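## Task

Scene 1: a carton rests on the open right hand. Rotate it with that hand's fingers alone until its label points upward. It fails if the carton contacts anything other than this hand (wrist, camera and camera post count as other things) or comes off the hand. It also fails if either arm or wrist moves or this palm stops facing upward at any moment. To finish, hold the hand and carton motionless with no motor of this hand overloaded or near overload (motors dead since the start are ignored), then declare completion. The hand is then flattened open automatically; during that the carton must not drop lower, and afterwards it must still lie label-up.

## Robot and tools

Robot: two arms, left_arm and right_arm, each ending in a five-digit-style hand with sixteen motors (index, middle, ring fingers and a thumb). right_arm has a right hand, left_arm its mirror image. In these tasks the arms must not move at all; only the fingers of the hand carrying the object do the work.

Row layout (execute_actions and move): every row has 48 numbers in [-1, 1], one shared list for both arms: left_arm dx, dy, dz, rx, ry, rz; then 16 left_gripper motor numbers; left_gripper current_limit, speed; then the same 24 for right_arm/right_gripper. Motor order for each hand: index_mcp, index_abd, index_pip, index_dip, middle_mcp, middle_abd, middle_pip, middle_dip, ring_mcp, ring_abd, ring_pip, ring_dip, thumb_cmc, thumb_axl, thumb_mcp, thumb_ipl. The same order is used in the result lists hand_goal, hand_measured, hand_current_ma and hand_state.

Arm numbers: dx, dy, dz, rx, ry, rz are offsets, not poses, along the scene frame axes, counted from the arm's Hand target as it stood when the action began (each row of an action counts from that same start). 1.0 = 0.6 m or 180 degrees; rx, ry, rz form one rotation vector about the Hand target position. Repeating a nonzero offset moves further. To keep an arm still, which is required here, always send 0 for all six of its pose numbers in every row.

Hand numbers: the 16 motor numbers are absolute goal angles, each scaled linearly between a hinge's two stops (degrees at +1, at -1; straight value). Finger _mcp (-18, +128; 0.75) bends at the knuckle toward the palm as it goes to -1; _abd (-60, +60; 0.00) swings the finger sideways away from the thumb toward -1; _pip (-29, +108; 0.58) middle hinge; _dip (-21, +117; 0.70) last hinge. thumb_cmc (-20, +120; 0.71) swings the thumb from beside the palm to in front of it toward -1; thumb_axl (-27, +140; 0.68) rolls it about its own line; thumb_mcp (-69, +109; 0.23) and thumb_ipl (-77, +108; 0.17) bend it. A zero is a real goal, not 'no change': to leave a hand alone, copy back its hand_goal, hand_current_limit and hand_speed. current_limit maps -1..+1 to 0..550 mA (minimum 11 mA) for all motors; speed sets set-point rate to (speed+1)/2 of 8.5 rad/s. Starting values: current_limit +0.4, speed -0.6. Last written values persist.

Hand geometry (hand point axes, right hand): +z along straight fingers to the tips, +x across the palm away from the thumb, +y out of the palm face. On the left hand +x points toward the thumb. With palm up, +y is roughly world up. A mast near the wrist on the palm side can touch the object, so keep the part away from the wrist end.

Tools: execute_actions(actions, cameras) runs up to 15 rows per action at 1/30 s per row; a short table repeats its last row. An empty actions list returns state plus all camera images. move(target, speed, blend, stop_force, zero, blocking, cameras) drives arms along straight paths; it is not useful here because arms must stay fixed. wait(seconds 0 to 10) lets the scene run under the last commands. stop brakes a running move. zoom_image(camera, region [x0,y0,x1,y1], at most 504 by 504) enlarges part of the latest image of cam_high, cam_left_wrist or cam_right_wrist. zero_wrist_force(arm) rezeroes a wrist sensor. finished_scene(scene) ends the scene (1 or 2) irreversibly; call it only when the part is label-up and everything is still.

Results: end_effector position (m), quat_wxyz and velocities in the scene frame (+z up, +x over the table, left_arm on +y). Hand target is the arm's last commanded pose. hand_state per motor: moving, goal, blocked (resting off goal and pressing) or overload (shut down). hand_current_ma is signed; positive pushes toward -1. Wrist force/torque lines, joint torques, motor temperatures and a MOTOR HOT line may appear. A HAND FAULT line cancels the rest of that reply's robot calls.

Cautions: a motor at 495 mA or more accumulates time; after 5 s it shuts down for 10 s and drops what it held. Keep current_limit moderate and avoid goals far past contact, especially before finishing, since a motor near overload fails the end check. Very low current_limit may leave fingers too weak to lift. Move fingers gently so the part does not roll off the palm, slide onto the wrist or mast, or fall. Never tilt the palm. Before finishing, let the part settle where it will not sink when the hand is flattened, ideally already resting on the palm rather than propped by curled fingers. Check the label with cameras (wrist cameras and zoom_image) before declaring done.

Each tool is called after "Emit:" as a command line: name --argument value for each argument, lists and objects as JSON in quotes; but a table of rows of numbers goes row by row, as --pt "numbers of a row", without its own name.

## Session

Emit:
execute_actions --actions '[]'

Scene clock: 0.00 s.
left_arm: end_effector_position=(+0.2546, +0.6650, +0.2583) hand_goal=(+0.754, +0.000, +0.576, +0.696, +0.754, +0.000, +0.576, +0.696, +0.754, +0.000, +0.576, +0.696, +0.714, +0.678, +0.226, +0.168) hand_measured=(+0.754, +0.000, +0.576, +0.696, +0.754, +0.000, +0.576, +0.696, +0.754, +0.000, +0.576, +0.696, +0.714, +0.678, +0.226, +0.168) hand_current_ma=(+0, +0, +0, +0, +0, +0, +0, +0, +0, +0, +0, +0, +0, +0, +0, +0) hand_state=(goal, goal, goal, goal, goal, goal, goal, goal, goal, goal, goal, goal, goal, goal, goal, goal) hand_current_limit=0.40 hand_speed=-0.60 end_effector_quat_wxyz=(+0.001, -0.252, +0.968, -0.008) | right_arm: end_effector_position=(+0.4328, -0.0749, +0.4298) hand_goal=(+0.754, +0.000, +0.576, +0.696, +0.754, +0.000, +0.576, +0.696, +0.754, +0.000, +0.576, +0.696, -0.104, +0.540, +0.162, +0.106) hand_measured=(+0.768, +0.000, +0.582, +0.696, +0.766, +0.000, +0.580, +0.696, +0.764, +0.000, +0.578, +0.696, -0.092, +0.542, +0.164, +0.108) hand_current_ma=(+8, +0, +1, +0, +7, +0, +1, +0, +4, +0, +0, +0, +5, +1, +1, +0) hand_state=(goal, goal, goal, goal, goal, goal, goal, goal, goal, goal, goal, goal, goal, goal, goal, goal) hand_current_limit=0.40 hand_speed=-0.60 end_effector_quat_wxyz=(+0.349, +0.334, +0.623, +0.616)
Joint positions: left_arm=[3.944 -1.42 -2.051 -1.248 1.556 -1.272] | right_arm=[0.313 -1.165 2.229 -4.207 -1.328 -0.023]
Joint velocities: within noise
Joint torques (N m): no reading
Motor temperatures (°C): left_arm=[22 28 44 43 50 44] | right_arm=[34 38 33 34 48 40]
Wrist force (N): no reading
Wrist torque (N m): no reading
Wrist force, peak (N): no reading
Hand target: left_arm +0.2546, +0.6650, +0.2583; +0.001, -0.252, +0.968, -0.008 | right_arm +0.4328, -0.0749, +0.4298; +0.349, +0.334, +0.623, +0.616

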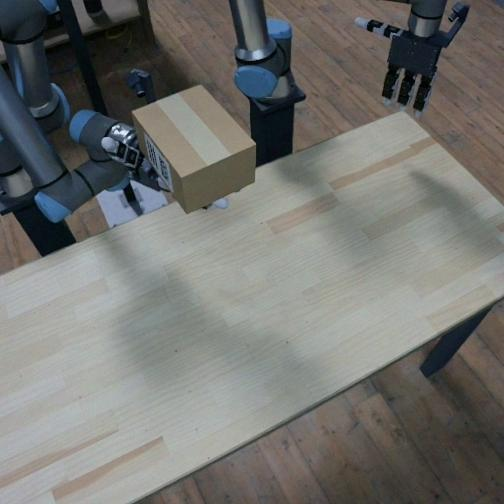

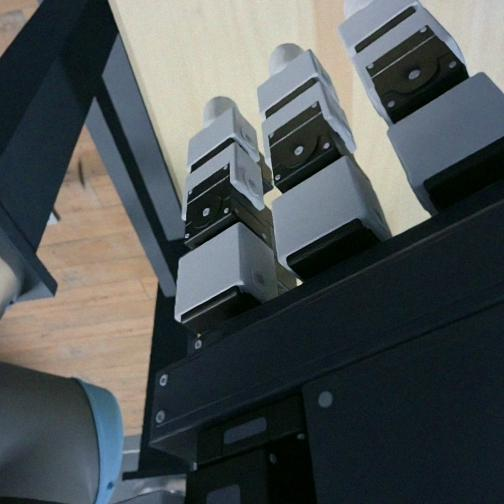

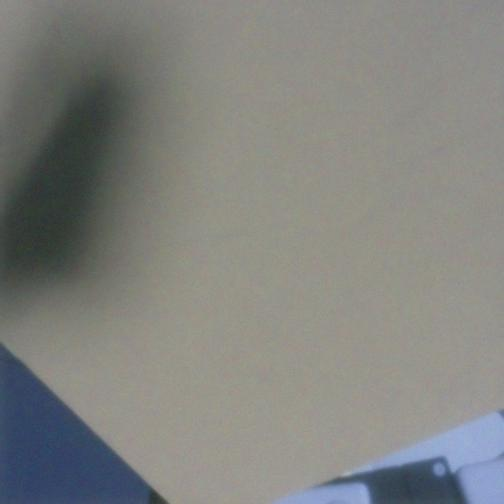

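Emit:
zoom_image --camera "cam_high" --region '[60, 50, 280, 270]'

Emit:
zoom_image --camera "cam_high" --region '[100, 70, 200, 220]'

Scaled by 2.291 from the camera's 504x504 image, which has a finer 720x720 frame.

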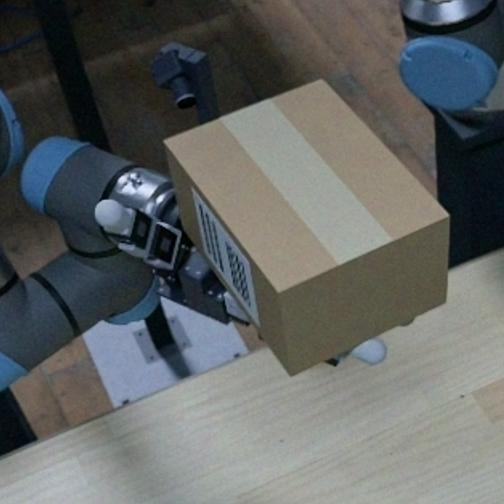

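Scaled by 3.360 from the camera's 504x504 image, which has a finer 720x720 frame.

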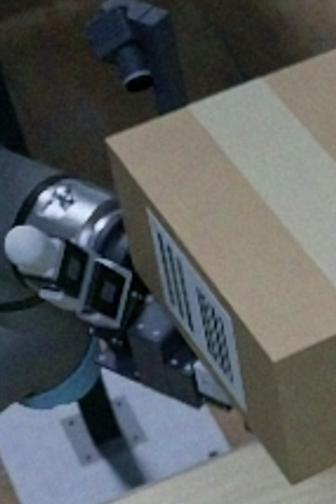

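Emit:
execute_actions --actions '[[[0,0,0,0,0,0,0.754,0,0.576,0.696,0.754,0,0.576,0.696,0.754,0,0.576,0.696,0.714,0.678,0.226,0.168,0.4,-0.6,0,0,0,0,0,0,0.82,0,0.576,0.696,0.754,0,0.576,0.696,0.754,0,0.576,0.696,0.714,0.678,0.226,0.168,0.7,-0.8]],[[0,0,0,0,0,0,0.754,0,0.576,0.696,0.754,0,0.576,0.696,0.754,0,0.576,0.696,0.714,0.678,0.226,0.168,0.4,-0.6,0,0,0,0,0,0,0.82,0.9,0.576,0.696,0.754,0,0.576,0.696,0.754,0,0.576,0.696,0.714,0.678,0.226,0.168,0.7,-0.8]]]' --cameras '["all"]'

Emit:
zoom_image --camera "cam_high" --region '[60, 50, 280, 270]'

Scene clock: 10.80 s.
left_arm: end_effector_position=(+0.2546, +0.6650, +0.2583) hand_goal=(+0.754, +0.000, +0.576, +0.696, +0.754, +0.000, +0.576, +0.696, +0.754, +0.000, +0.576, +0.696, +0.714, +0.678, +0.226, +0.168) hand_measured=(+0.754, +0.000, +0.576, +0.696, +0.754, +0.000, +0.576, +0.696, +0.754, +0.000, +0.576, +0.696, +0.714, +0.678, +0.224, +0.168) hand_current_ma=(+0, +0, +0, +0, +0, +0, +0, +0, +0, +0, +0, +0, +0, +0, +0, +0) hand_state=(goal, goal, goal, goal, goal, goal, goal, goal, goal, goal, goal, goal, goal, goal, goal, goal) hand_current_limit=0.40 hand_speed=-0.60 end_effector_quat_wxyz=(+0.001, -0.252, +0.968, -0.008) | right_arm: end_effector_position=(+0.4328, -0.0749, +0.4298) hand_goal=(+0.820, +0.900, +0.576, +0.696, +0.754, +0.000, +0.576, +0.696, +0.754, +0.000, +0.576, +0.696, +0.714, +0.678, +0.226, +0.168) hand_measured=(+0.826, +0.896, +0.582, +0.696, +0.770, +0.000, +0.580, +0.696, +0.766, +0.000, +0.580, +0.696, +0.720, +0.676, +0.224, +0.166) hand_current_ma=(+2, -1, +1, +0, +11, +0, +1, +0, +6, +0, +1, +0, +2, +0, -1, +0) hand_state=(goal, goal, goal, goal, goal, goal, goal, goal, goal, goal, goal, goal, goal, goal, goal, goal) hand_current_limit=0.70 hand_speed=-0.80 end_effector_quat_wxyz=(+0.349, +0.334, +0.623, +0.616)
Joint positions: left_arm=[3.944 -1.42 -2.051 -1.248 1.556 -1.272] | right_arm=[0.313 -1.165 2.229 -4.207 -1.328 -0.023]
Joint torques (N m): left_arm=[-1.44 17.22 21.82 2.83 0.11 -0.07] | right_arm=[-4.39 -26.55 -7.06 -2.72 -0.2 -1.47]
Wrist force (N): left_arm=[-0.3 -0.1 0.0] | right_arm=[0.2 0.2 -0.3]
Wrist torque (N m): left_arm=[-0.02 0.04 -0.03] | right_arm=[0.04 -0.02 0.06]
Wrist force, peak (N): left_arm=[0.4 0.1 -0.1] | right_arm=[-0.2 0.4 -0.5]
Hand target: left_arm +0.2546, +0.6650, +0.2583; +0.001, -0.252, +0.968, -0.008 | right_arm +0.4328, -0.0749, +0.4298; +0.349, +0.334, +0.623, +0.616
Off the commanded pose: left_arm 0.000 m, 0 deg | right_arm 0.000 m, 0 deg.

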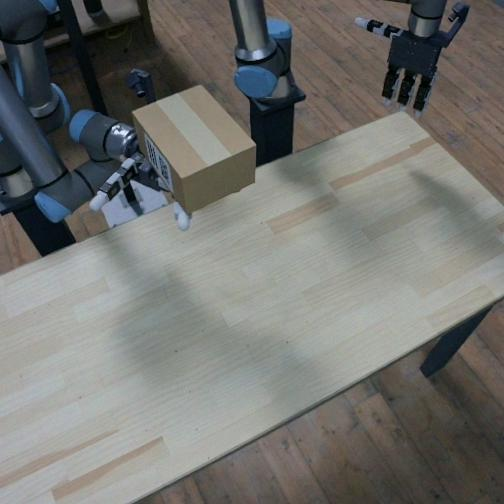

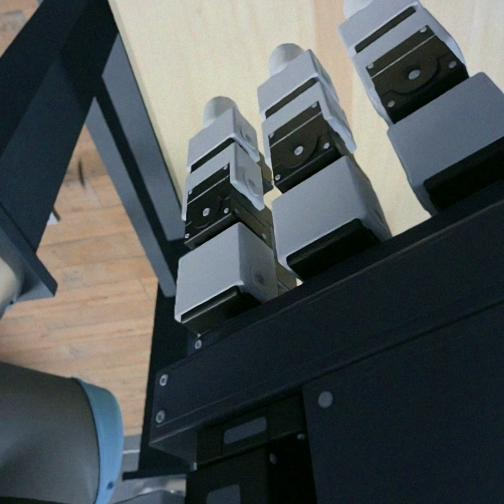

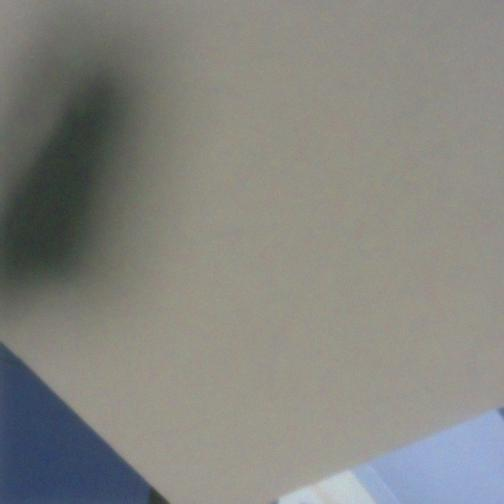

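Scaled by 2.291 from the camera's 504x504 image, which has a finer 720x720 frame.

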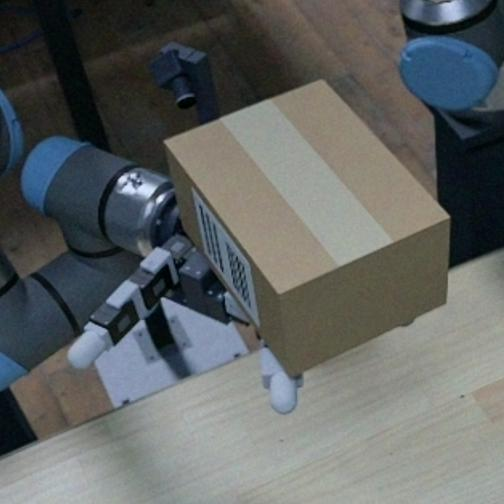

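Emit:
execute_actions --actions '[[[0,0,0,0,0,0,0.754,0,0.576,0.696,0.754,0,0.576,0.696,0.754,0,0.576,0.696,0.714,0.678,0.226,0.168,0.4,-0.6,0,0,0,0,0,0,0.76,0.9,0.576,0.696,0.754,0,0.576,0.696,0.83,0,0.576,0.696,0.714,0.678,0.226,0.168,0.7,-0.8]],[[0,0,0,0,0,0,0.754,0,0.576,0.696,0.754,0,0.576,0.696,0.754,0,0.576,0.696,0.714,0.678,0.226,0.168,0.4,-0.6,0,0,0,0,0,0,0.76,0.9,0.576,0.696,0.754,0,0.576,0.696,0.83,-1,0.576,0.696,0.714,0.678,0.226,0.168,0.7,-0.8]],[[0,0,0,0,0,0,0.754,0,0.576,0.696,0.754,0,0.576,0.696,0.754,0,0.576,0.696,0.714,0.678,0.226,0.168,0.4,-0.6,0,0,0,0,0,0,0.76,0.9,0.576,0.696,0.754,0,0.576,0.696,0.83,-1,0.576,0.0,0.714,0.678,0.226,0.168,0.7,-0.8]],[[0,0,0,0,0,0,0.754,0,0.576,0.696,0.754,0,0.576,0.696,0.754,0,0.576,0.696,0.714,0.678,0.226,0.168,0.4,-0.6,0,0,0,0,0,0,0.76,0.9,0.576,0.696,0.754,0,0.576,0.696,0.83,-1,0.576,-0.3,0.714,0.678,0.226,0.168,0.7,-0.8]]]' --cameras '["all"]'

Emit:
zoom_image --camera "cam_high" --region '[60, 50, 280, 270]'

Scene clock: 14.00 s.
left_arm: end_effector_position=(+0.2546, +0.6650, +0.2583) hand_goal=(+0.754, +0.000, +0.576, +0.696, +0.754, +0.000, +0.576, +0.696, +0.754, +0.000, +0.576, +0.696, +0.714, +0.678, +0.226, +0.168) hand_measured=(+0.754, +0.000, +0.576, +0.696, +0.754, +0.000, +0.576, +0.696, +0.754, +0.000, +0.576, +0.696, +0.714, +0.678, +0.224, +0.168) hand_current_ma=(+0, +0, +0, +0, +0, +0, +0, +0, +0, +0, +0, +0, +0, +0, +0, +0) hand_state=(goal, goal, goal, goal, goal, goal, goal, goal, goal, goal, goal, goal, goal, goal, goal, goal) hand_current_limit=0.40 hand_speed=-0.60 end_effector_quat_wxyz=(+0.001, -0.252, +0.968, -0.008) | right_arm: end_effector_position=(+0.4328, -0.0749, +0.4298) hand_goal=(+0.760, +0.900, +0.576, +0.696, +0.754, +0.000, +0.576, +0.696, +0.830, -1.000, +0.576, -0.300, +0.714, +0.678, +0.226, +0.168) hand_measured=(+0.776, +0.896, +0.582, +0.696, +0.778, +0.000, +0.584, +0.698, +0.836, -0.996, +0.580, -0.298, +0.720, +0.676, +0.224, +0.166) hand_current_ma=(+11, -1, +1, +0, +19, +0, +3, +0, +2, +1, +1, +0, +2, +0, -1, +0) hand_state=(goal, goal, goal, goal, blocked, goal, goal, goal, goal, goal, goal, goal, goal, goal, goal, goal) hand_current_limit=0.70 hand_speed=-0.80 end_effector_quat_wxyz=(+0.349, +0.334, +0.623, +0.616)
Joint positions: left_arm=[3.944 -1.42 -2.051 -1.248 1.556 -1.272] | right_arm=[0.313 -1.165 2.229 -4.207 -1.328 -0.023]
Joint torques (N m): left_arm=[-1.05 17.56 22.5 3.01 0.05 -0.08] | right_arm=[-5.73 -26.22 -5.5 -2.83 -0.38 -1.87]
Wrist force (N): left_arm=[0.0 -0.2 0.0] | right_arm=[0.1 0.1 -0.4]
Wrist torque (N m): left_arm=[-0.03 0.00 0.00] | right_arm=[0.01 -0.01 0.03]
Wrist force, peak (N): left_arm=[0.4 -0.2 0.0] | right_arm=[0.5 0.2 -0.4]
Hand target: left_arm +0.2546, +0.6650, +0.2583; +0.001, -0.252, +0.968, -0.008 | right_arm +0.4328, -0.0749, +0.4298; +0.349, +0.334, +0.623, +0.616
Off the commanded pose: left_arm 0.000 m, 0 deg | right_arm 0.000 m, 0 deg.

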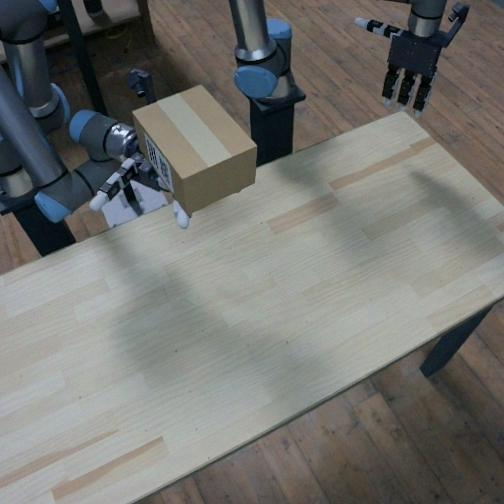

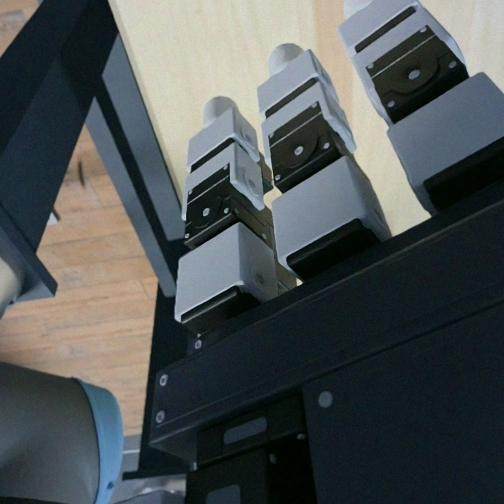

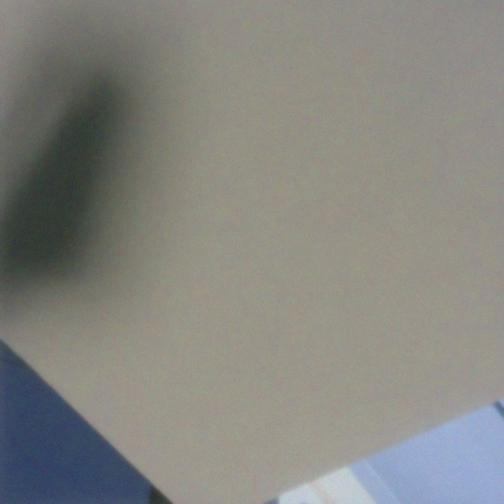

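Scaled by 2.291 from the camera's 504x504 image, which has a finer 720x720 frame.

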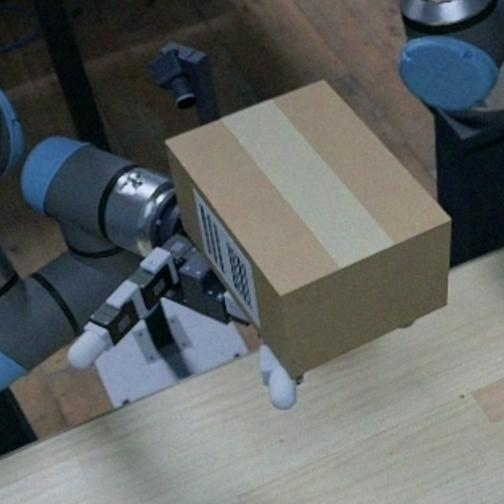

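Emit:
execute_actions --actions '[[[0,0,0,0,0,0,0.754,0,0.576,0.696,0.754,0,0.576,0.696,0.754,0,0.576,0.696,0.714,0.678,0.226,0.168,0.4,-0.6,0,0,0,0,0,0,0.76,0.9,0.576,0.696,0.754,0,0.576,0.696,0.83,-1,-0.3,-0.3,0.714,0.678,0.226,0.168,0.7,-0.85]]]' --cameras '["all"]'

Emit:
zoom_image --camera "cam_high" --region '[60, 50, 280, 270]'

Scene clock: 16.33 s.
left_arm: end_effector_position=(+0.2546, +0.6650, +0.2583) hand_goal=(+0.754, +0.000, +0.576, +0.696, +0.754, +0.000, +0.576, +0.696, +0.754, +0.000, +0.576, +0.696, +0.714, +0.678, +0.226, +0.168) hand_measured=(+0.754, +0.000, +0.576, +0.696, +0.754, +0.000, +0.576, +0.696, +0.754, +0.000, +0.576, +0.696, +0.714, +0.678, +0.224, +0.168) hand_current_ma=(+0, +0, +0, +0, +0, +0, +0, +0, +0, +0, +0, +0, +0, +0, +0, +0) hand_state=(goal, goal, goal, goal, goal, goal, goal, goal, goal, goal, goal, goal, goal, goal, goal, goal) hand_current_limit=0.40 hand_speed=-0.60 end_effector_quat_wxyz=(+0.001, -0.252, +0.968, -0.008) | right_arm: end_effector_position=(+0.4328, -0.0749, +0.4298) hand_goal=(+0.760, +0.900, +0.576, +0.696, +0.754, +0.000, +0.576, +0.696, +0.830, -1.000, -0.300, -0.300, +0.714, +0.678, +0.226, +0.168) hand_measured=(+0.776, +0.902, +0.582, +0.696, +0.780, +0.002, +0.586, +0.698, +0.846, -0.998, -0.282, -0.292, +0.726, +0.676, +0.224, +0.166) hand_current_ma=(+11, +0, +2, +0, +22, +0, +4, +0, +11, +0, +11, +3, +5, +0, +0, +0) hand_state=(goal, goal, goal, goal, blocked, goal, goal, goal, goal, goal, goal, goal, goal, goal, goal, goal) hand_current_limit=0.70 hand_speed=-0.85 end_effector_quat_wxyz=(+0.349, +0.334, +0.623, +0.616)
Joint positions: left_arm=[3.944 -1.42 -2.051 -1.248 1.556 -1.272] | right_arm=[0.313 -1.165 2.229 -4.207 -1.328 -0.023]
Joint torques (N m): left_arm=[-1.16 17.21 22.4 3.02 0.08 -0.08] | right_arm=[-6.32 -25.97 -6.19 -2.95 -0.44 -2.18]
Wrist force (N): left_arm=[0.1 0.0 0.0] | right_arm=[0.1 0.2 -0.3]
Wrist torque (N m): left_arm=[-0.01 -0.01 0.01] | right_arm=[0.00 0.00 0.07]
Wrist force, peak (N): left_arm=[-0.1 -0.3 -0.3] | right_arm=[0.5 0.5 -0.4]
Hand target: left_arm +0.2546, +0.6650, +0.2583; +0.001, -0.252, +0.968, -0.008 | right_arm +0.4328, -0.0749, +0.4298; +0.349, +0.334, +0.623, +0.616
Off the commanded pose: left_arm 0.000 m, 0 deg | right_arm 0.000 m, 0 deg.

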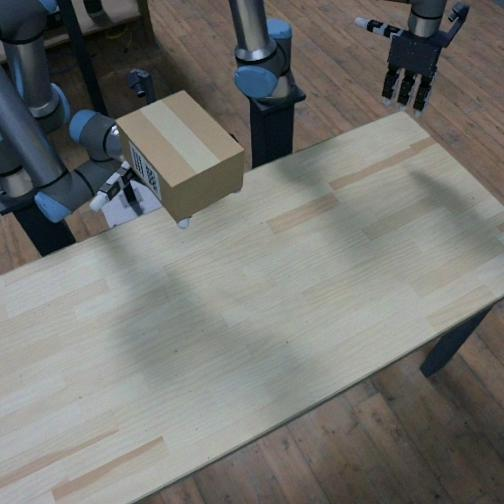

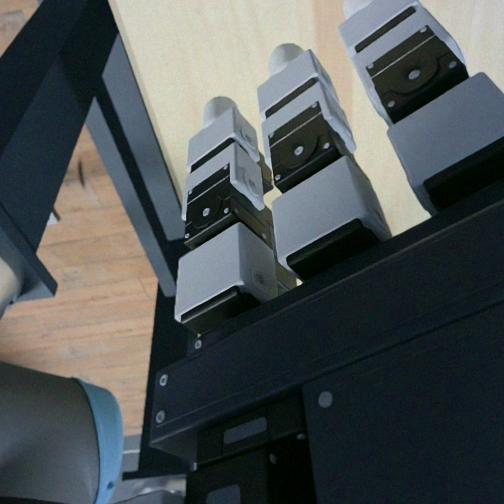

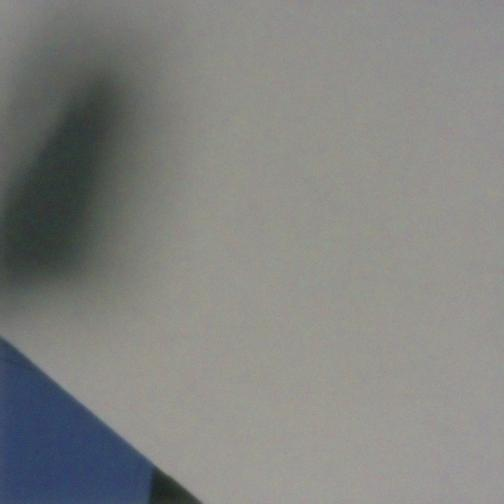

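Scaled by 2.291 from the camera's 504x504 image, which has a finer 720x720 frame.

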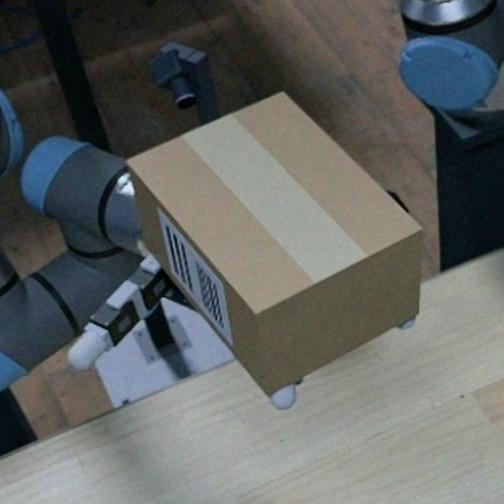

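Emit:
execute_actions --actions '[[[0,0,0,0,0,0,0.754,0,0.576,0.696,0.754,0,0.576,0.696,0.754,0,0.576,0.696,0.714,0.678,0.226,0.168,0.4,-0.6,0,0,0,0,0,0,0.71,0.9,0.576,0.696,0.74,0,0.576,0.696,0.83,-1,-0.3,-0.3,0.714,0.678,0.226,0.168,0.7,-0.85]],[[0,0,0,0,0,0,0.754,0,0.576,0.696,0.754,0,0.576,0.696,0.754,0,0.576,0.696,0.714,0.678,0.226,0.168,0.4,-0.6,0,0,0,0,0,0,0.71,0.4,0.576,0.696,0.74,-0.5,0.576,0.696,0.83,-1,-0.3,-0.3,0.714,0.678,0.226,0.168,0.7,-0.85]]]' --cameras '["all"]'

Emit:
zoom_image --camera "cam_high" --region '[60, 50, 280, 270]'

Scene clock: 19.83 s.
left_arm: end_effector_position=(+0.2546, +0.6650, +0.2583) hand_goal=(+0.754, +0.000, +0.576, +0.696, +0.754, +0.000, +0.576, +0.696, +0.754, +0.000, +0.576, +0.696, +0.714, +0.678, +0.226, +0.168) hand_measured=(+0.754, +0.000, +0.576, +0.696, +0.754, +0.000, +0.576, +0.696, +0.754, +0.000, +0.576, +0.696, +0.714, +0.678, +0.224, +0.168) hand_current_ma=(+0, +0, +0, +0, +0, +0, +0, +0, +0, +0, +0, +0, +0, +0, +0, +0) hand_state=(goal, goal, goal, goal, goal, goal, goal, goal, goal, goal, goal, goal, goal, goal, goal, goal) hand_current_limit=0.40 hand_speed=-0.60 end_effector_quat_wxyz=(+0.001, -0.252, +0.968, -0.008) | right_arm: end_effector_position=(+0.4328, -0.0749, +0.4298) hand_goal=(+0.710, +0.400, +0.576, +0.696, +0.740, -0.500, +0.576, +0.696, +0.830, -1.000, -0.300, -0.300, +0.714, +0.678, +0.226, +0.168) hand_measured=(+0.742, +0.418, +0.592, +0.702, +0.762, -0.498, +0.584, +0.698, +0.836, -0.998, -0.284, -0.294, +0.726, +0.676, +0.224, +0.166) hand_current_ma=(+34, +9, +10, +2, +18, +0, +2, +0, +2, +0, +10, +1, +5, +0, +0, +0) hand_state=(blocked, goal, goal, goal, blocked, goal, goal, goal, goal, goal, goal, goal, goal, goal, goal, goal) hand_current_limit=0.70 hand_speed=-0.85 end_effector_quat_wxyz=(+0.349, +0.334, +0.623, +0.616)
Joint positions: left_arm=[3.944 -1.42 -2.051 -1.248 1.556 -1.272] | right_arm=[0.313 -1.165 2.229 -4.207 -1.328 -0.023]
Joint torques (N m): left_arm=[-1.32 17.83 22.41 3.12 0.18 -0.15] | right_arm=[-7.41 -25.7 -4.98 -3.21 -0.47 -2.33]
Wrist force (N): left_arm=[0.0 0.1 0.0] | right_arm=[-0.1 0.4 -0.1]
Wrist torque (N m): left_arm=[0.00 0.00 0.00] | right_arm=[0.03 0.01 0.05]
Wrist force, peak (N): left_arm=[0.1 -0.3 -0.2] | right_arm=[0.3 0.5 -0.3]
Hand target: left_arm +0.2546, +0.6650, +0.2583; +0.001, -0.252, +0.968, -0.008 | right_arm +0.4328, -0.0749, +0.4298; +0.349, +0.334, +0.623, +0.616
Off the commanded pose: left_arm 0.000 m, 0 deg | right_arm 0.000 m, 0 deg.

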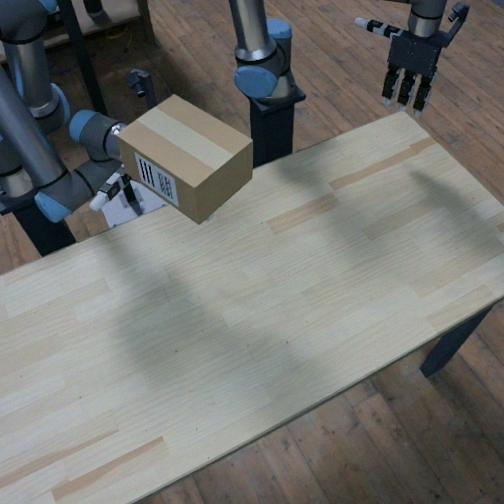

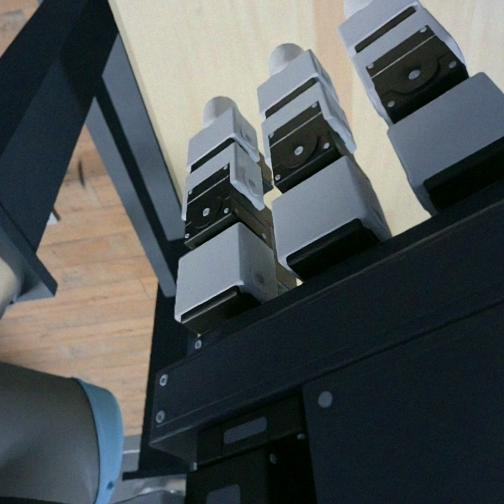

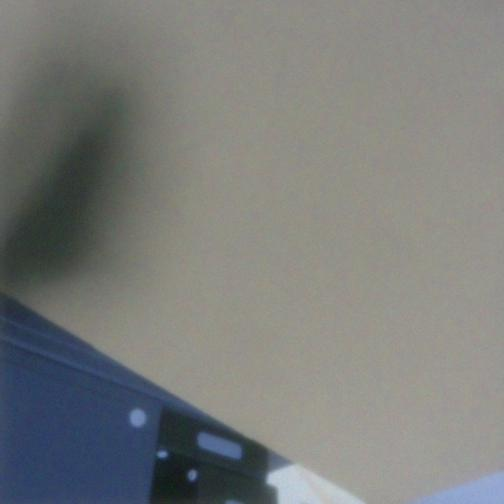

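Scaled by 2.291 from the camera's 504x504 image, which has a finer 720x720 frame.

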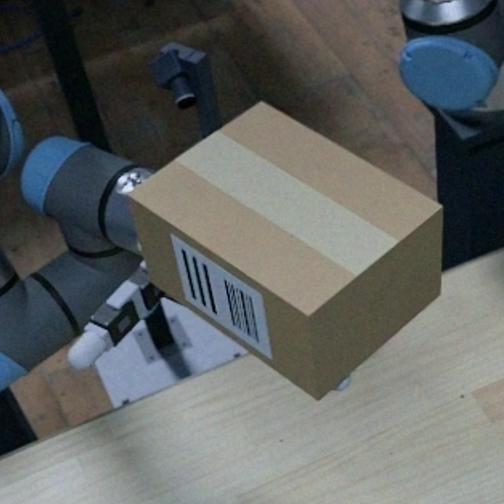

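Emit:
execute_actions --actions '[[[0,0,0,0,0,0,0.754,0,0.576,0.696,0.754,0,0.576,0.696,0.754,0,0.576,0.696,0.714,0.678,0.226,0.168,0.4,-0.6,0,0,0,0,0,0,0.73,0.4,0.576,0.696,0.85,-0.5,0.576,0.696,0.83,-1,-0.3,-0.3,0.714,0.678,0.226,0.168,0.7,-0.85]],[[0,0,0,0,0,0,0.754,0,0.576,0.696,0.754,0,0.576,0.696,0.754,0,0.576,0.696,0.714,0.678,0.226,0.168,0.4,-0.6,0,0,0,0,0,0,0.73,0.4,0.576,0.696,0.85,0.2,0.576,0.696,0.83,-1,-0.3,-0.3,0.714,0.678,0.226,0.168,0.7,-0.8]],[[0,0,0,0,0,0,0.754,0,0.576,0.696,0.754,0,0.576,0.696,0.754,0,0.576,0.696,0.714,0.678,0.226,0.168,0.4,-0.6,0,0,0,0,0,0,0.73,0.4,0.576,0.696,0.85,0.2,0.576,0.696,0.83,-1,-0.3,-0.3,0.714,0.678,0.226,0.168,0.7,-0.8]],[[0,0,0,0,0,0,0.754,0,0.576,0.696,0.754,0,0.576,0.696,0.754,0,0.576,0.696,0.714,0.678,0.226,0.168,0.4,-0.6,0,0,0,0,0,0,0.85,0.4,0.576,0.696,0.74,0.2,0.576,0.696,0.83,-1,-0.3,-0.3,0.714,0.678,0.226,0.168,0.7,-0.85]],[[0,0,0,0,0,0,0.754,0,0.576,0.696,0.754,0,0.576,0.696,0.754,0,0.576,0.696,0.714,0.678,0.226,0.168,0.4,-0.6,0,0,0,0,0,0,0.85,0.9,0.576,0.696,0.74,0.2,0.576,0.696,0.83,-1,-0.3,-0.3,0.714,0.678,0.226,0.168,0.7,-0.8]],[[0,0,0,0,0,0,0.754,0,0.576,0.696,0.754,0,0.576,0.696,0.754,0,0.576,0.696,0.714,0.678,0.226,0.168,0.4,-0.6,0,0,0,0,0,0,0.85,0.9,0.576,0.696,0.74,0.2,0.576,0.696,0.83,-1,-0.3,-0.3,0.714,0.678,0.226,0.168,0.7,-0.8]],[[0,0,0,0,0,0,0.754,0,0.576,0.696,0.754,0,0.576,0.696,0.754,0,0.576,0.696,0.714,0.678,0.226,0.168,0.4,-0.6,0,0,0,0,0,0,0.75,0.9,0.576,0.696,0.74,0.2,0.576,0.696,0.83,-1,-0.3,-0.3,0.714,0.678,0.226,0.168,0.7,-0.85]]]' --cameras '["all"]'

Emit:
zoom_image --camera "cam_high" --region '[60, 50, 280, 270]'

Scene clock: 24.73 s.
left_arm: end_effector_position=(+0.2546, +0.6650, +0.2583) hand_goal=(+0.754, +0.000, +0.576, +0.696, +0.754, +0.000, +0.576, +0.696, +0.754, +0.000, +0.576, +0.696, +0.714, +0.678, +0.226, +0.168) hand_measured=(+0.754, +0.000, +0.576, +0.696, +0.754, +0.000, +0.576, +0.696, +0.754, +0.000, +0.576, +0.696, +0.714, +0.678, +0.224, +0.168) hand_current_ma=(+0, +0, +0, +0, +0, +0, +0, +0, +0, +0, +0, +0, +0, +0, +0, +0) hand_state=(goal, goal, goal, goal, goal, goal, goal, goal, goal, goal, goal, goal, goal, goal, goal, goal) hand_current_limit=0.40 hand_speed=-0.60 end_effector_quat_wxyz=(+0.001, -0.252, +0.968, -0.008) | right_arm: end_effector_position=(+0.4328, -0.0749, +0.4298) hand_goal=(+0.750, +0.900, +0.576, +0.696, +0.740, +0.200, +0.576, +0.696, +0.830, -1.000, -0.300, -0.300, +0.714, +0.678, +0.226, +0.168) hand_measured=(+0.778, +0.898, +0.584, +0.700, +0.788, +0.198, +0.586, +0.700, +0.836, -0.998, -0.294, -0.298, +0.726, +0.676, +0.224, +0.166) hand_current_ma=(+26, +0, +3, +1, +65, +0, +4, +1, +2, +0, +1, +0, +5, +0, +0, +0) hand_state=(blocked, goal, goal, goal, blocked, goal, goal, goal, goal, goal, goal, goal, goal, goal, goal, goal) hand_current_limit=0.70 hand_speed=-0.85 end_effector_quat_wxyz=(+0.349, +0.334, +0.623, +0.616)
Joint positions: left_arm=[3.944 -1.42 -2.051 -1.248 1.556 -1.272] | right_arm=[0.313 -1.165 2.229 -4.207 -1.328 -0.023]
Joint torques (N m): left_arm=[-1.5 18.05 22.49 3.23 0.11 -0.09] | right_arm=[-7.45 -24.88 -3.89 -3.36 -0.47 -2.31]
Wrist force (N): left_arm=[0.3 -0.1 0.0] | right_arm=[0.2 0.4 -0.3]
Wrist torque (N m): left_arm=[-0.03 -0.04 0.02] | right_arm=[0.04 -0.02 0.10]
Wrist force, peak (N): left_arm=[0.1 -0.4 -0.2] | right_arm=[0.1 0.5 -0.3]
Hand target: left_arm +0.2546, +0.6650, +0.2583; +0.001, -0.252, +0.968, -0.008 | right_arm +0.4328, -0.0749, +0.4298; +0.349, +0.334, +0.623, +0.616
Off the commanded pose: left_arm 0.000 m, 0 deg | right_arm 0.000 m, 0 deg.

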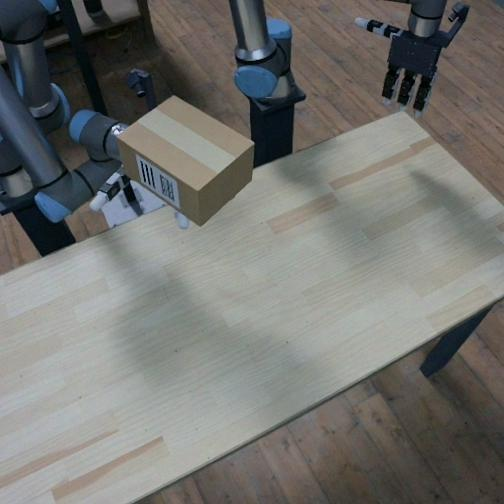

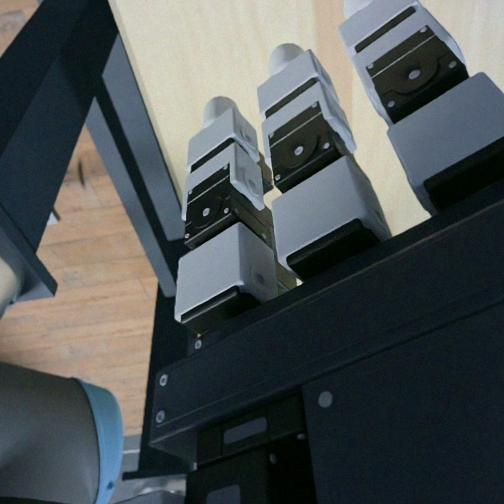

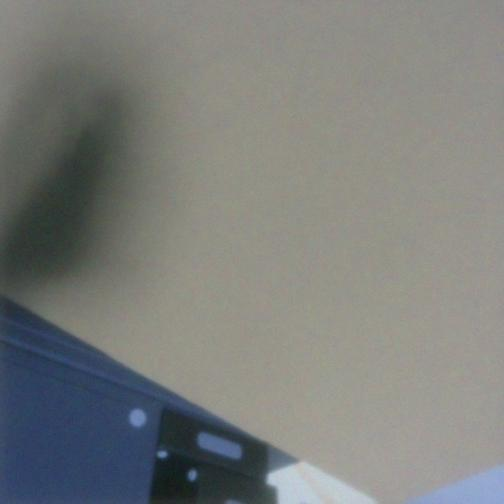

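Scaled by 2.291 from the camera's 504x504 image, which has a finer 720x720 frame.

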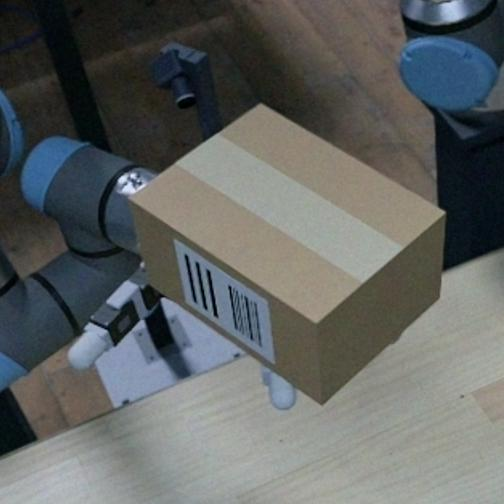

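Emit:
execute_actions --actions '[[[0,0,0,0,0,0,0.754,0,0.576,0.696,0.754,0,0.576,0.696,0.754,0,0.576,0.696,0.714,0.678,0.226,0.168,0.4,-0.6,0,0,0,0,0,0,0.75,0.9,0.576,0.696,0.75,0.2,0.576,0.696,0.83,-1,-0.75,-0.3,0.714,0.678,0.226,0.168,0.75,-0.85]]]' --cameras '["all"]'

Emit:
zoom_image --camera "cam_high" --region '[60, 50, 280, 270]'

Scene clock: 26.20 s.
left_arm: end_effector_position=(+0.2546, +0.6650, +0.2583) hand_goal=(+0.754, +0.000, +0.576, +0.696, +0.754, +0.000, +0.576, +0.696, +0.754, +0.000, +0.576, +0.696, +0.714, +0.678, +0.226, +0.168) hand_measured=(+0.754, +0.000, +0.576, +0.696, +0.754, +0.000, +0.576, +0.696, +0.754, +0.000, +0.576, +0.696, +0.714, +0.678, +0.224, +0.168) hand_current_ma=(+0, +0, +0, +0, +0, +0, +0, +0, +0, +0, +0, +0, +0, +0, +0, +0) hand_state=(goal, goal, goal, goal, goal, goal, goal, goal, goal, goal, goal, goal, goal, goal, goal, goal) hand_current_limit=0.40 hand_speed=-0.60 end_effector_quat_wxyz=(+0.001, -0.252, +0.968, -0.008) | right_arm: end_effector_position=(+0.4328, -0.0749, +0.4298) hand_goal=(+0.750, +0.900, +0.576, +0.696, +0.750, +0.200, +0.576, +0.696, +0.830, -1.000, -0.750, -0.300, +0.714, +0.678, +0.226, +0.168) hand_measured=(+0.778, +0.898, +0.584, +0.700, +0.788, +0.202, +0.586, +0.700, +0.836, -0.998, -0.728, -0.296, +0.726, +0.676, +0.224, +0.166) hand_current_ma=(+26, +0, +3, +1, +44, +0, +4, +1, +2, +0, +14, +1, +5, +0, +0, +0) hand_state=(blocked, goal, goal, goal, blocked, goal, goal, goal, goal, goal, blocked, goal, goal, goal, goal, goal) hand_current_limit=0.75 hand_speed=-0.85 end_effector_quat_wxyz=(+0.349, +0.334, +0.623, +0.616)
Joint positions: left_arm=[3.944 -1.42 -2.051 -1.248 1.556 -1.272] | right_arm=[0.313 -1.165 2.229 -4.207 -1.328 -0.023]
Joint torques (N m): left_arm=[-1.64 18.29 22.5 3.19 0.15 -0.13] | right_arm=[-7.39 -24.3 -3.68 -3.51 -0.4 -2.34]
Wrist force (N): left_arm=[0.1 0.1 0.1] | right_arm=[0.3 0.3 -0.3]
Wrist torque (N m): left_arm=[0.00 0.00 0.01] | right_arm=[0.04 -0.03 0.16]
Wrist force, peak (N): left_arm=[0.0 0.3 0.3] | right_arm=[-0.2 0.4 -0.3]
Hand target: left_arm +0.2546, +0.6650, +0.2583; +0.001, -0.252, +0.968, -0.008 | right_arm +0.4328, -0.0749, +0.4298; +0.349, +0.334, +0.623, +0.616
Off the commanded pose: left_arm 0.000 m, 0 deg | right_arm 0.000 m, 0 deg.

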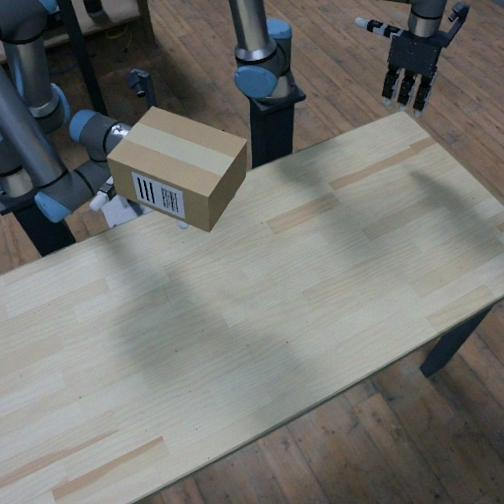

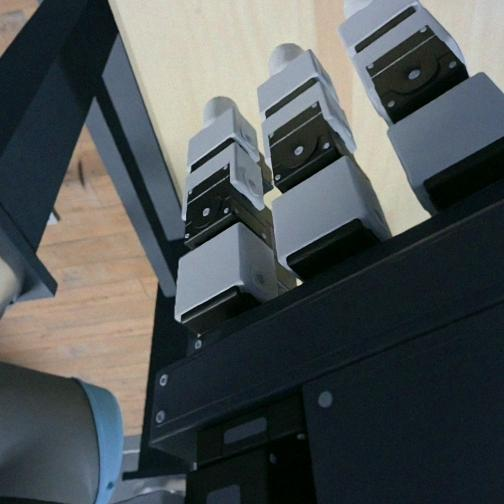

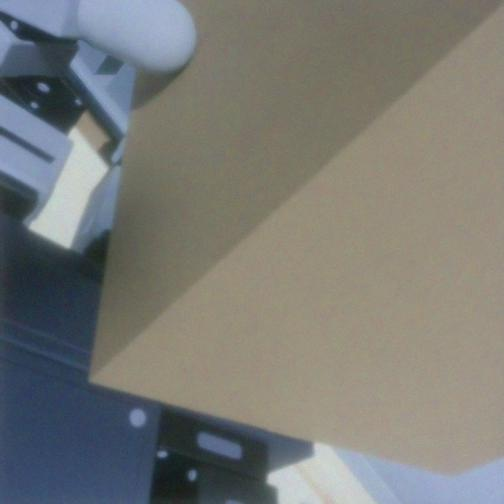

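Scaled by 2.291 from the camera's 504x504 image, which has a finer 720x720 frame.

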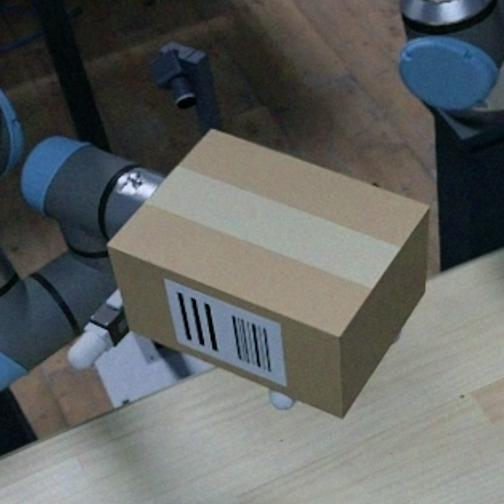

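Emit:
execute_actions --actions '[[[0,0,0,0,0,0,0.754,0,0.576,0.696,0.754,0,0.576,0.696,0.754,0,0.576,0.696,0.714,0.678,0.226,0.168,0.4,-0.6,0,0,0,0,0,0,0.75,0.9,0.576,0.696,0.75,0.2,0.576,0.696,0.83,-1,0.3,0.3,0.714,0.678,0.226,0.168,0.75,-0.75]],[[0,0,0,0,0,0,0.754,0,0.576,0.696,0.754,0,0.576,0.696,0.754,0,0.576,0.696,0.714,0.678,0.226,0.168,0.4,-0.6,0,0,0,0,0,0,0.75,0.9,0.576,0.696,0.75,0.2,0.576,0.696,0.83,-1,0.5,0.6,0.714,0.678,0.226,0.168,0.75,-0.75]],[[0,0,0,0,0,0,0.754,0,0.576,0.696,0.754,0,0.576,0.696,0.754,0,0.576,0.696,0.714,0.678,0.226,0.168,0.4,-0.6,0,0,0,0,0,0,0.75,0.9,0.576,0.696,0.75,0.2,0.576,0.696,0.83,-0.2,0.576,0.696,0.714,0.678,0.226,0.168,0.75,-0.75]],[[0,0,0,0,0,0,0.754,0,0.576,0.696,0.754,0,0.576,0.696,0.754,0,0.576,0.696,0.714,0.678,0.226,0.168,0.4,-0.6,0,0,0,0,0,0,0.75,0.9,0.576,0.696,0.75,0.2,0.576,0.696,0.83,-0.2,0.576,0.696,0.714,0.678,0.226,0.168,0.75,-0.75]],[[0,0,0,0,0,0,0.754,0,0.576,0.696,0.754,0,0.576,0.696,0.754,0,0.576,0.696,0.714,0.678,0.226,0.168,0.4,-0.6,0,0,0,0,0,0,0.75,0.9,0.576,0.696,0.75,0.2,0.576,0.696,0.137,-0.2,0.576,0.696,0.714,0.678,0.226,0.168,0.75,-0.75]]]' --cameras '["all"]'

Emit:
zoom_image --camera "cam_high" --region '[60, 50, 280, 270]'

Scene clock: 31.00 s.
left_arm: end_effector_position=(+0.2546, +0.6650, +0.2583) hand_goal=(+0.754, +0.000, +0.576, +0.696, +0.754, +0.000, +0.576, +0.696, +0.754, +0.000, +0.576, +0.696, +0.714, +0.678, +0.226, +0.168) hand_measured=(+0.754, +0.000, +0.576, +0.696, +0.754, +0.000, +0.576, +0.696, +0.754, +0.000, +0.576, +0.696, +0.714, +0.678, +0.224, +0.168) hand_current_ma=(+0, +0, +0, +0, +0, +0, +0, +0, +0, +0, +0, +0, +0, +0, +0, +0) hand_state=(goal, goal, goal, goal, goal, goal, goal, goal, goal, goal, goal, goal, goal, goal, goal, goal) hand_current_limit=0.40 hand_speed=-0.60 end_effector_quat_wxyz=(+0.001, -0.252, +0.968, -0.008) | right_arm: end_effector_position=(+0.4328, -0.0749, +0.4298) hand_goal=(+0.750, +0.900, +0.576, +0.696, +0.750, +0.200, +0.576, +0.696, +0.138, -0.200, +0.576, +0.696, +0.714, +0.678, +0.226, +0.168) hand_measured=(+0.778, +0.898, +0.584, +0.700, +0.788, +0.202, +0.586, +0.700, +0.154, -0.204, +0.576, +0.694, +0.726, +0.676, +0.224, +0.166) hand_current_ma=(+26, +0, +3, +1, +43, +0, +4, +1, +11, -1, +0, +0, +5, +0, +0, +0) hand_state=(blocked, goal, goal, goal, blocked, goal, goal, goal, goal, goal, goal, goal, goal, goal, goal, goal) hand_current_limit=0.75 hand_speed=-0.75 end_effector_quat_wxyz=(+0.349, +0.334, +0.623, +0.616)
Joint positions: left_arm=[3.944 -1.42 -2.051 -1.248 1.556 -1.272] | right_arm=[0.313 -1.165 2.229 -4.207 -1.328 -0.023]
Joint torques (N m): left_arm=[-1.18 18.09 23.07 3.4 0.12 -0.02] | right_arm=[-7.22 -24.14 -3.01 -3.65 -0.33 -2.24]
Wrist force (N): left_arm=[-0.2 -0.1 0.0] | right_arm=[-0.1 0.2 -0.2]
Wrist torque (N m): left_arm=[-0.01 0.02 -0.01] | right_arm=[0.02 0.01 0.12]
Wrist force, peak (N): left_arm=[0.0 -0.4 -0.1] | right_arm=[0.1 0.5 -0.3]
Hand target: left_arm +0.2546, +0.6650, +0.2583; +0.001, -0.252, +0.968, -0.008 | right_arm +0.4328, -0.0749, +0.4298; +0.349, +0.334, +0.623, +0.616
Off the commanded pose: left_arm 0.000 m, 0 deg | right_arm 0.000 m, 0 deg.

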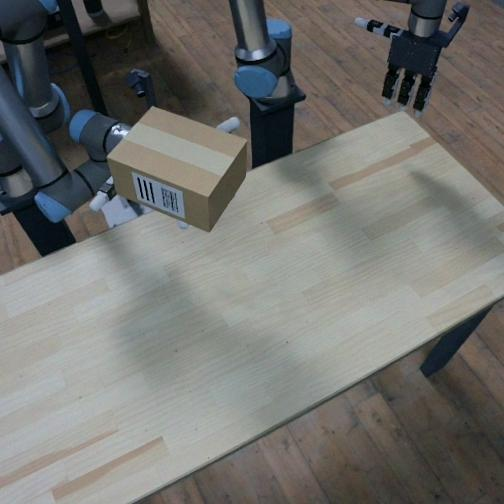

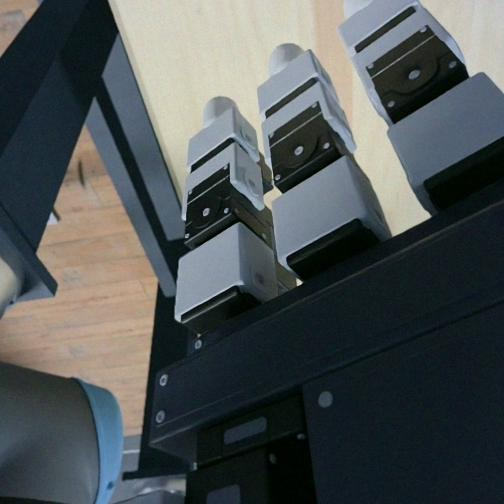

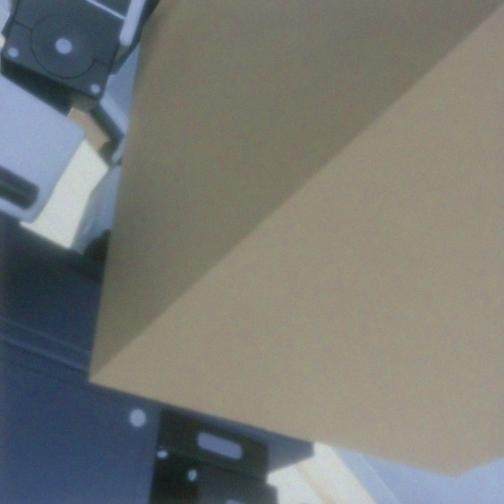

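Scaled by 2.291 from the camera's 504x504 image, which has a finer 720x720 frame.

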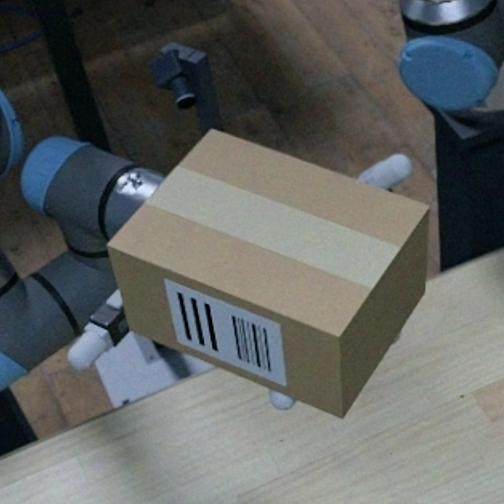

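Emit:
execute_actions --actions '[[[0,0,0,0,0,0,0.754,0,0.576,0.696,0.754,0,0.576,0.696,0.754,0,0.576,0.696,0.714,0.678,0.226,0.168,0.4,-0.6,0,0,0,0,0,0,0.75,0.9,0.576,0.696,0.75,0.2,0.576,0.696,0.138,0.55,0.576,0.696,0.714,0.678,0.226,0.168,0.75,-0.85]],[[0,0,0,0,0,0,0.754,0,0.576,0.696,0.754,0,0.576,0.696,0.754,0,0.576,0.696,0.714,0.678,0.226,0.168,0.4,-0.6,0,0,0,0,0,0,0.75,0.9,0.576,0.696,0.75,0.2,0.576,0.696,0.138,0.55,0.576,0.696,0.714,0.678,0.226,0.168,0.75,-0.85]]]' --cameras '["all"]'

Emit:
zoom_image --camera "cam_high" --region '[60, 50, 280, 270]'

Scene clock: 33.57 s.
left_arm: end_effector_position=(+0.2546, +0.6650, +0.2583) hand_goal=(+0.754, +0.000, +0.576, +0.696, +0.754, +0.000, +0.576, +0.696, +0.754, +0.000, +0.576, +0.696, +0.714, +0.678, +0.226, +0.168) hand_measured=(+0.754, +0.000, +0.576, +0.696, +0.754, +0.000, +0.576, +0.696, +0.754, +0.000, +0.576, +0.696, +0.714, +0.678, +0.224, +0.168) hand_current_ma=(+0, +0, +0, +0, +0, +0, +0, +0, +0, +0, +0, +0, +0, +0, +0, +0) hand_state=(goal, goal, goal, goal, goal, goal, goal, goal, goal, goal, goal, goal, goal, goal, goal, goal) hand_current_limit=0.40 hand_speed=-0.60 end_effector_quat_wxyz=(+0.001, -0.252, +0.968, -0.008) | right_arm: end_effector_position=(+0.4328, -0.0749, +0.4298) hand_goal=(+0.750, +0.900, +0.576, +0.696, +0.750, +0.200, +0.576, +0.696, +0.138, +0.550, +0.576, +0.696, +0.714, +0.678, +0.226, +0.168) hand_measured=(+0.778, +0.908, +0.598, +0.704, +0.774, +0.202, +0.584, +0.700, +0.142, +0.502, +0.576, +0.694, +0.726, +0.676, +0.224, +0.166) hand_current_ma=(+26, +2, +15, +3, +19, +0, +2, +1, +1, -48, +0, +0, +5, +0, +0, +0) hand_state=(blocked, goal, blocked, goal, blocked, goal, goal, goal, goal, blocked, goal, goal, goal, goal, goal, goal) hand_current_limit=0.75 hand_speed=-0.85 end_effector_quat_wxyz=(+0.349, +0.334, +0.623, +0.616)
Joint positions: left_arm=[3.944 -1.42 -2.051 -1.248 1.556 -1.272] | right_arm=[0.313 -1.165 2.229 -4.207 -1.328 -0.023]
Joint torques (N m): left_arm=[-1.56 18.51 23.03 3.45 0.15 -0.12] | right_arm=[-7.71 -23.89 -2.37 -3.77 -0.32 -2.1]
Wrist force (N): left_arm=[-0.1 0.0 0.1] | right_arm=[0.2 0.3 -0.3]
Wrist torque (N m): left_arm=[-0.02 0.02 -0.01] | right_arm=[0.03 -0.02 0.21]
Wrist force, peak (N): left_arm=[0.4 0.1 -0.1] | right_arm=[-0.2 0.2 -0.5]
Hand target: left_arm +0.2546, +0.6650, +0.2583; +0.001, -0.252, +0.968, -0.008 | right_arm +0.4328, -0.0749, +0.4298; +0.349, +0.334, +0.623, +0.616
Off the commanded pose: left_arm 0.000 m, 0 deg | right_arm 0.000 m, 0 deg.

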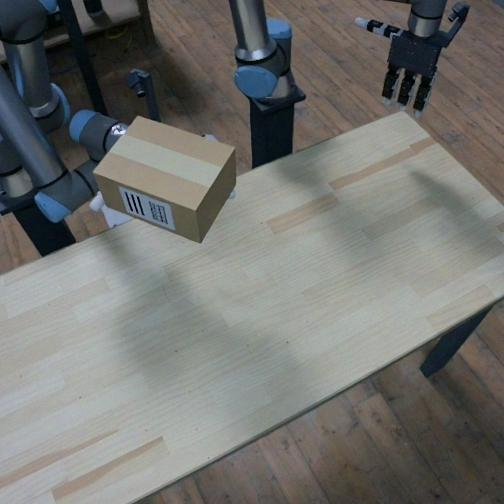

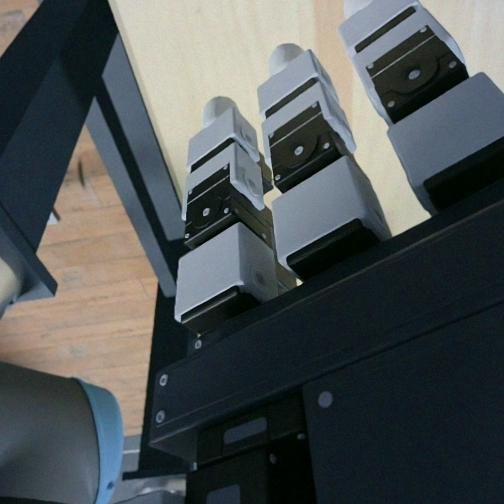

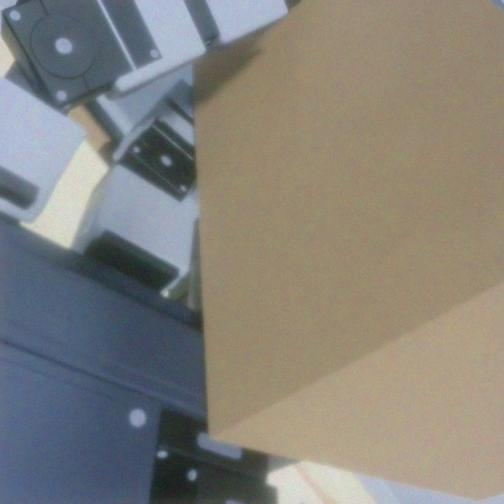

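Scaled by 2.291 from the camera's 504x504 image, which has a finer 720x720 frame.

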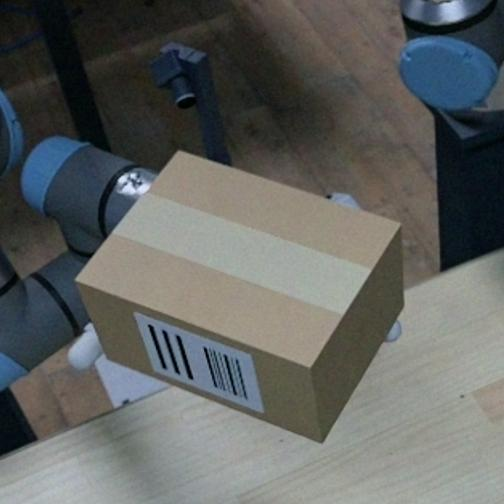

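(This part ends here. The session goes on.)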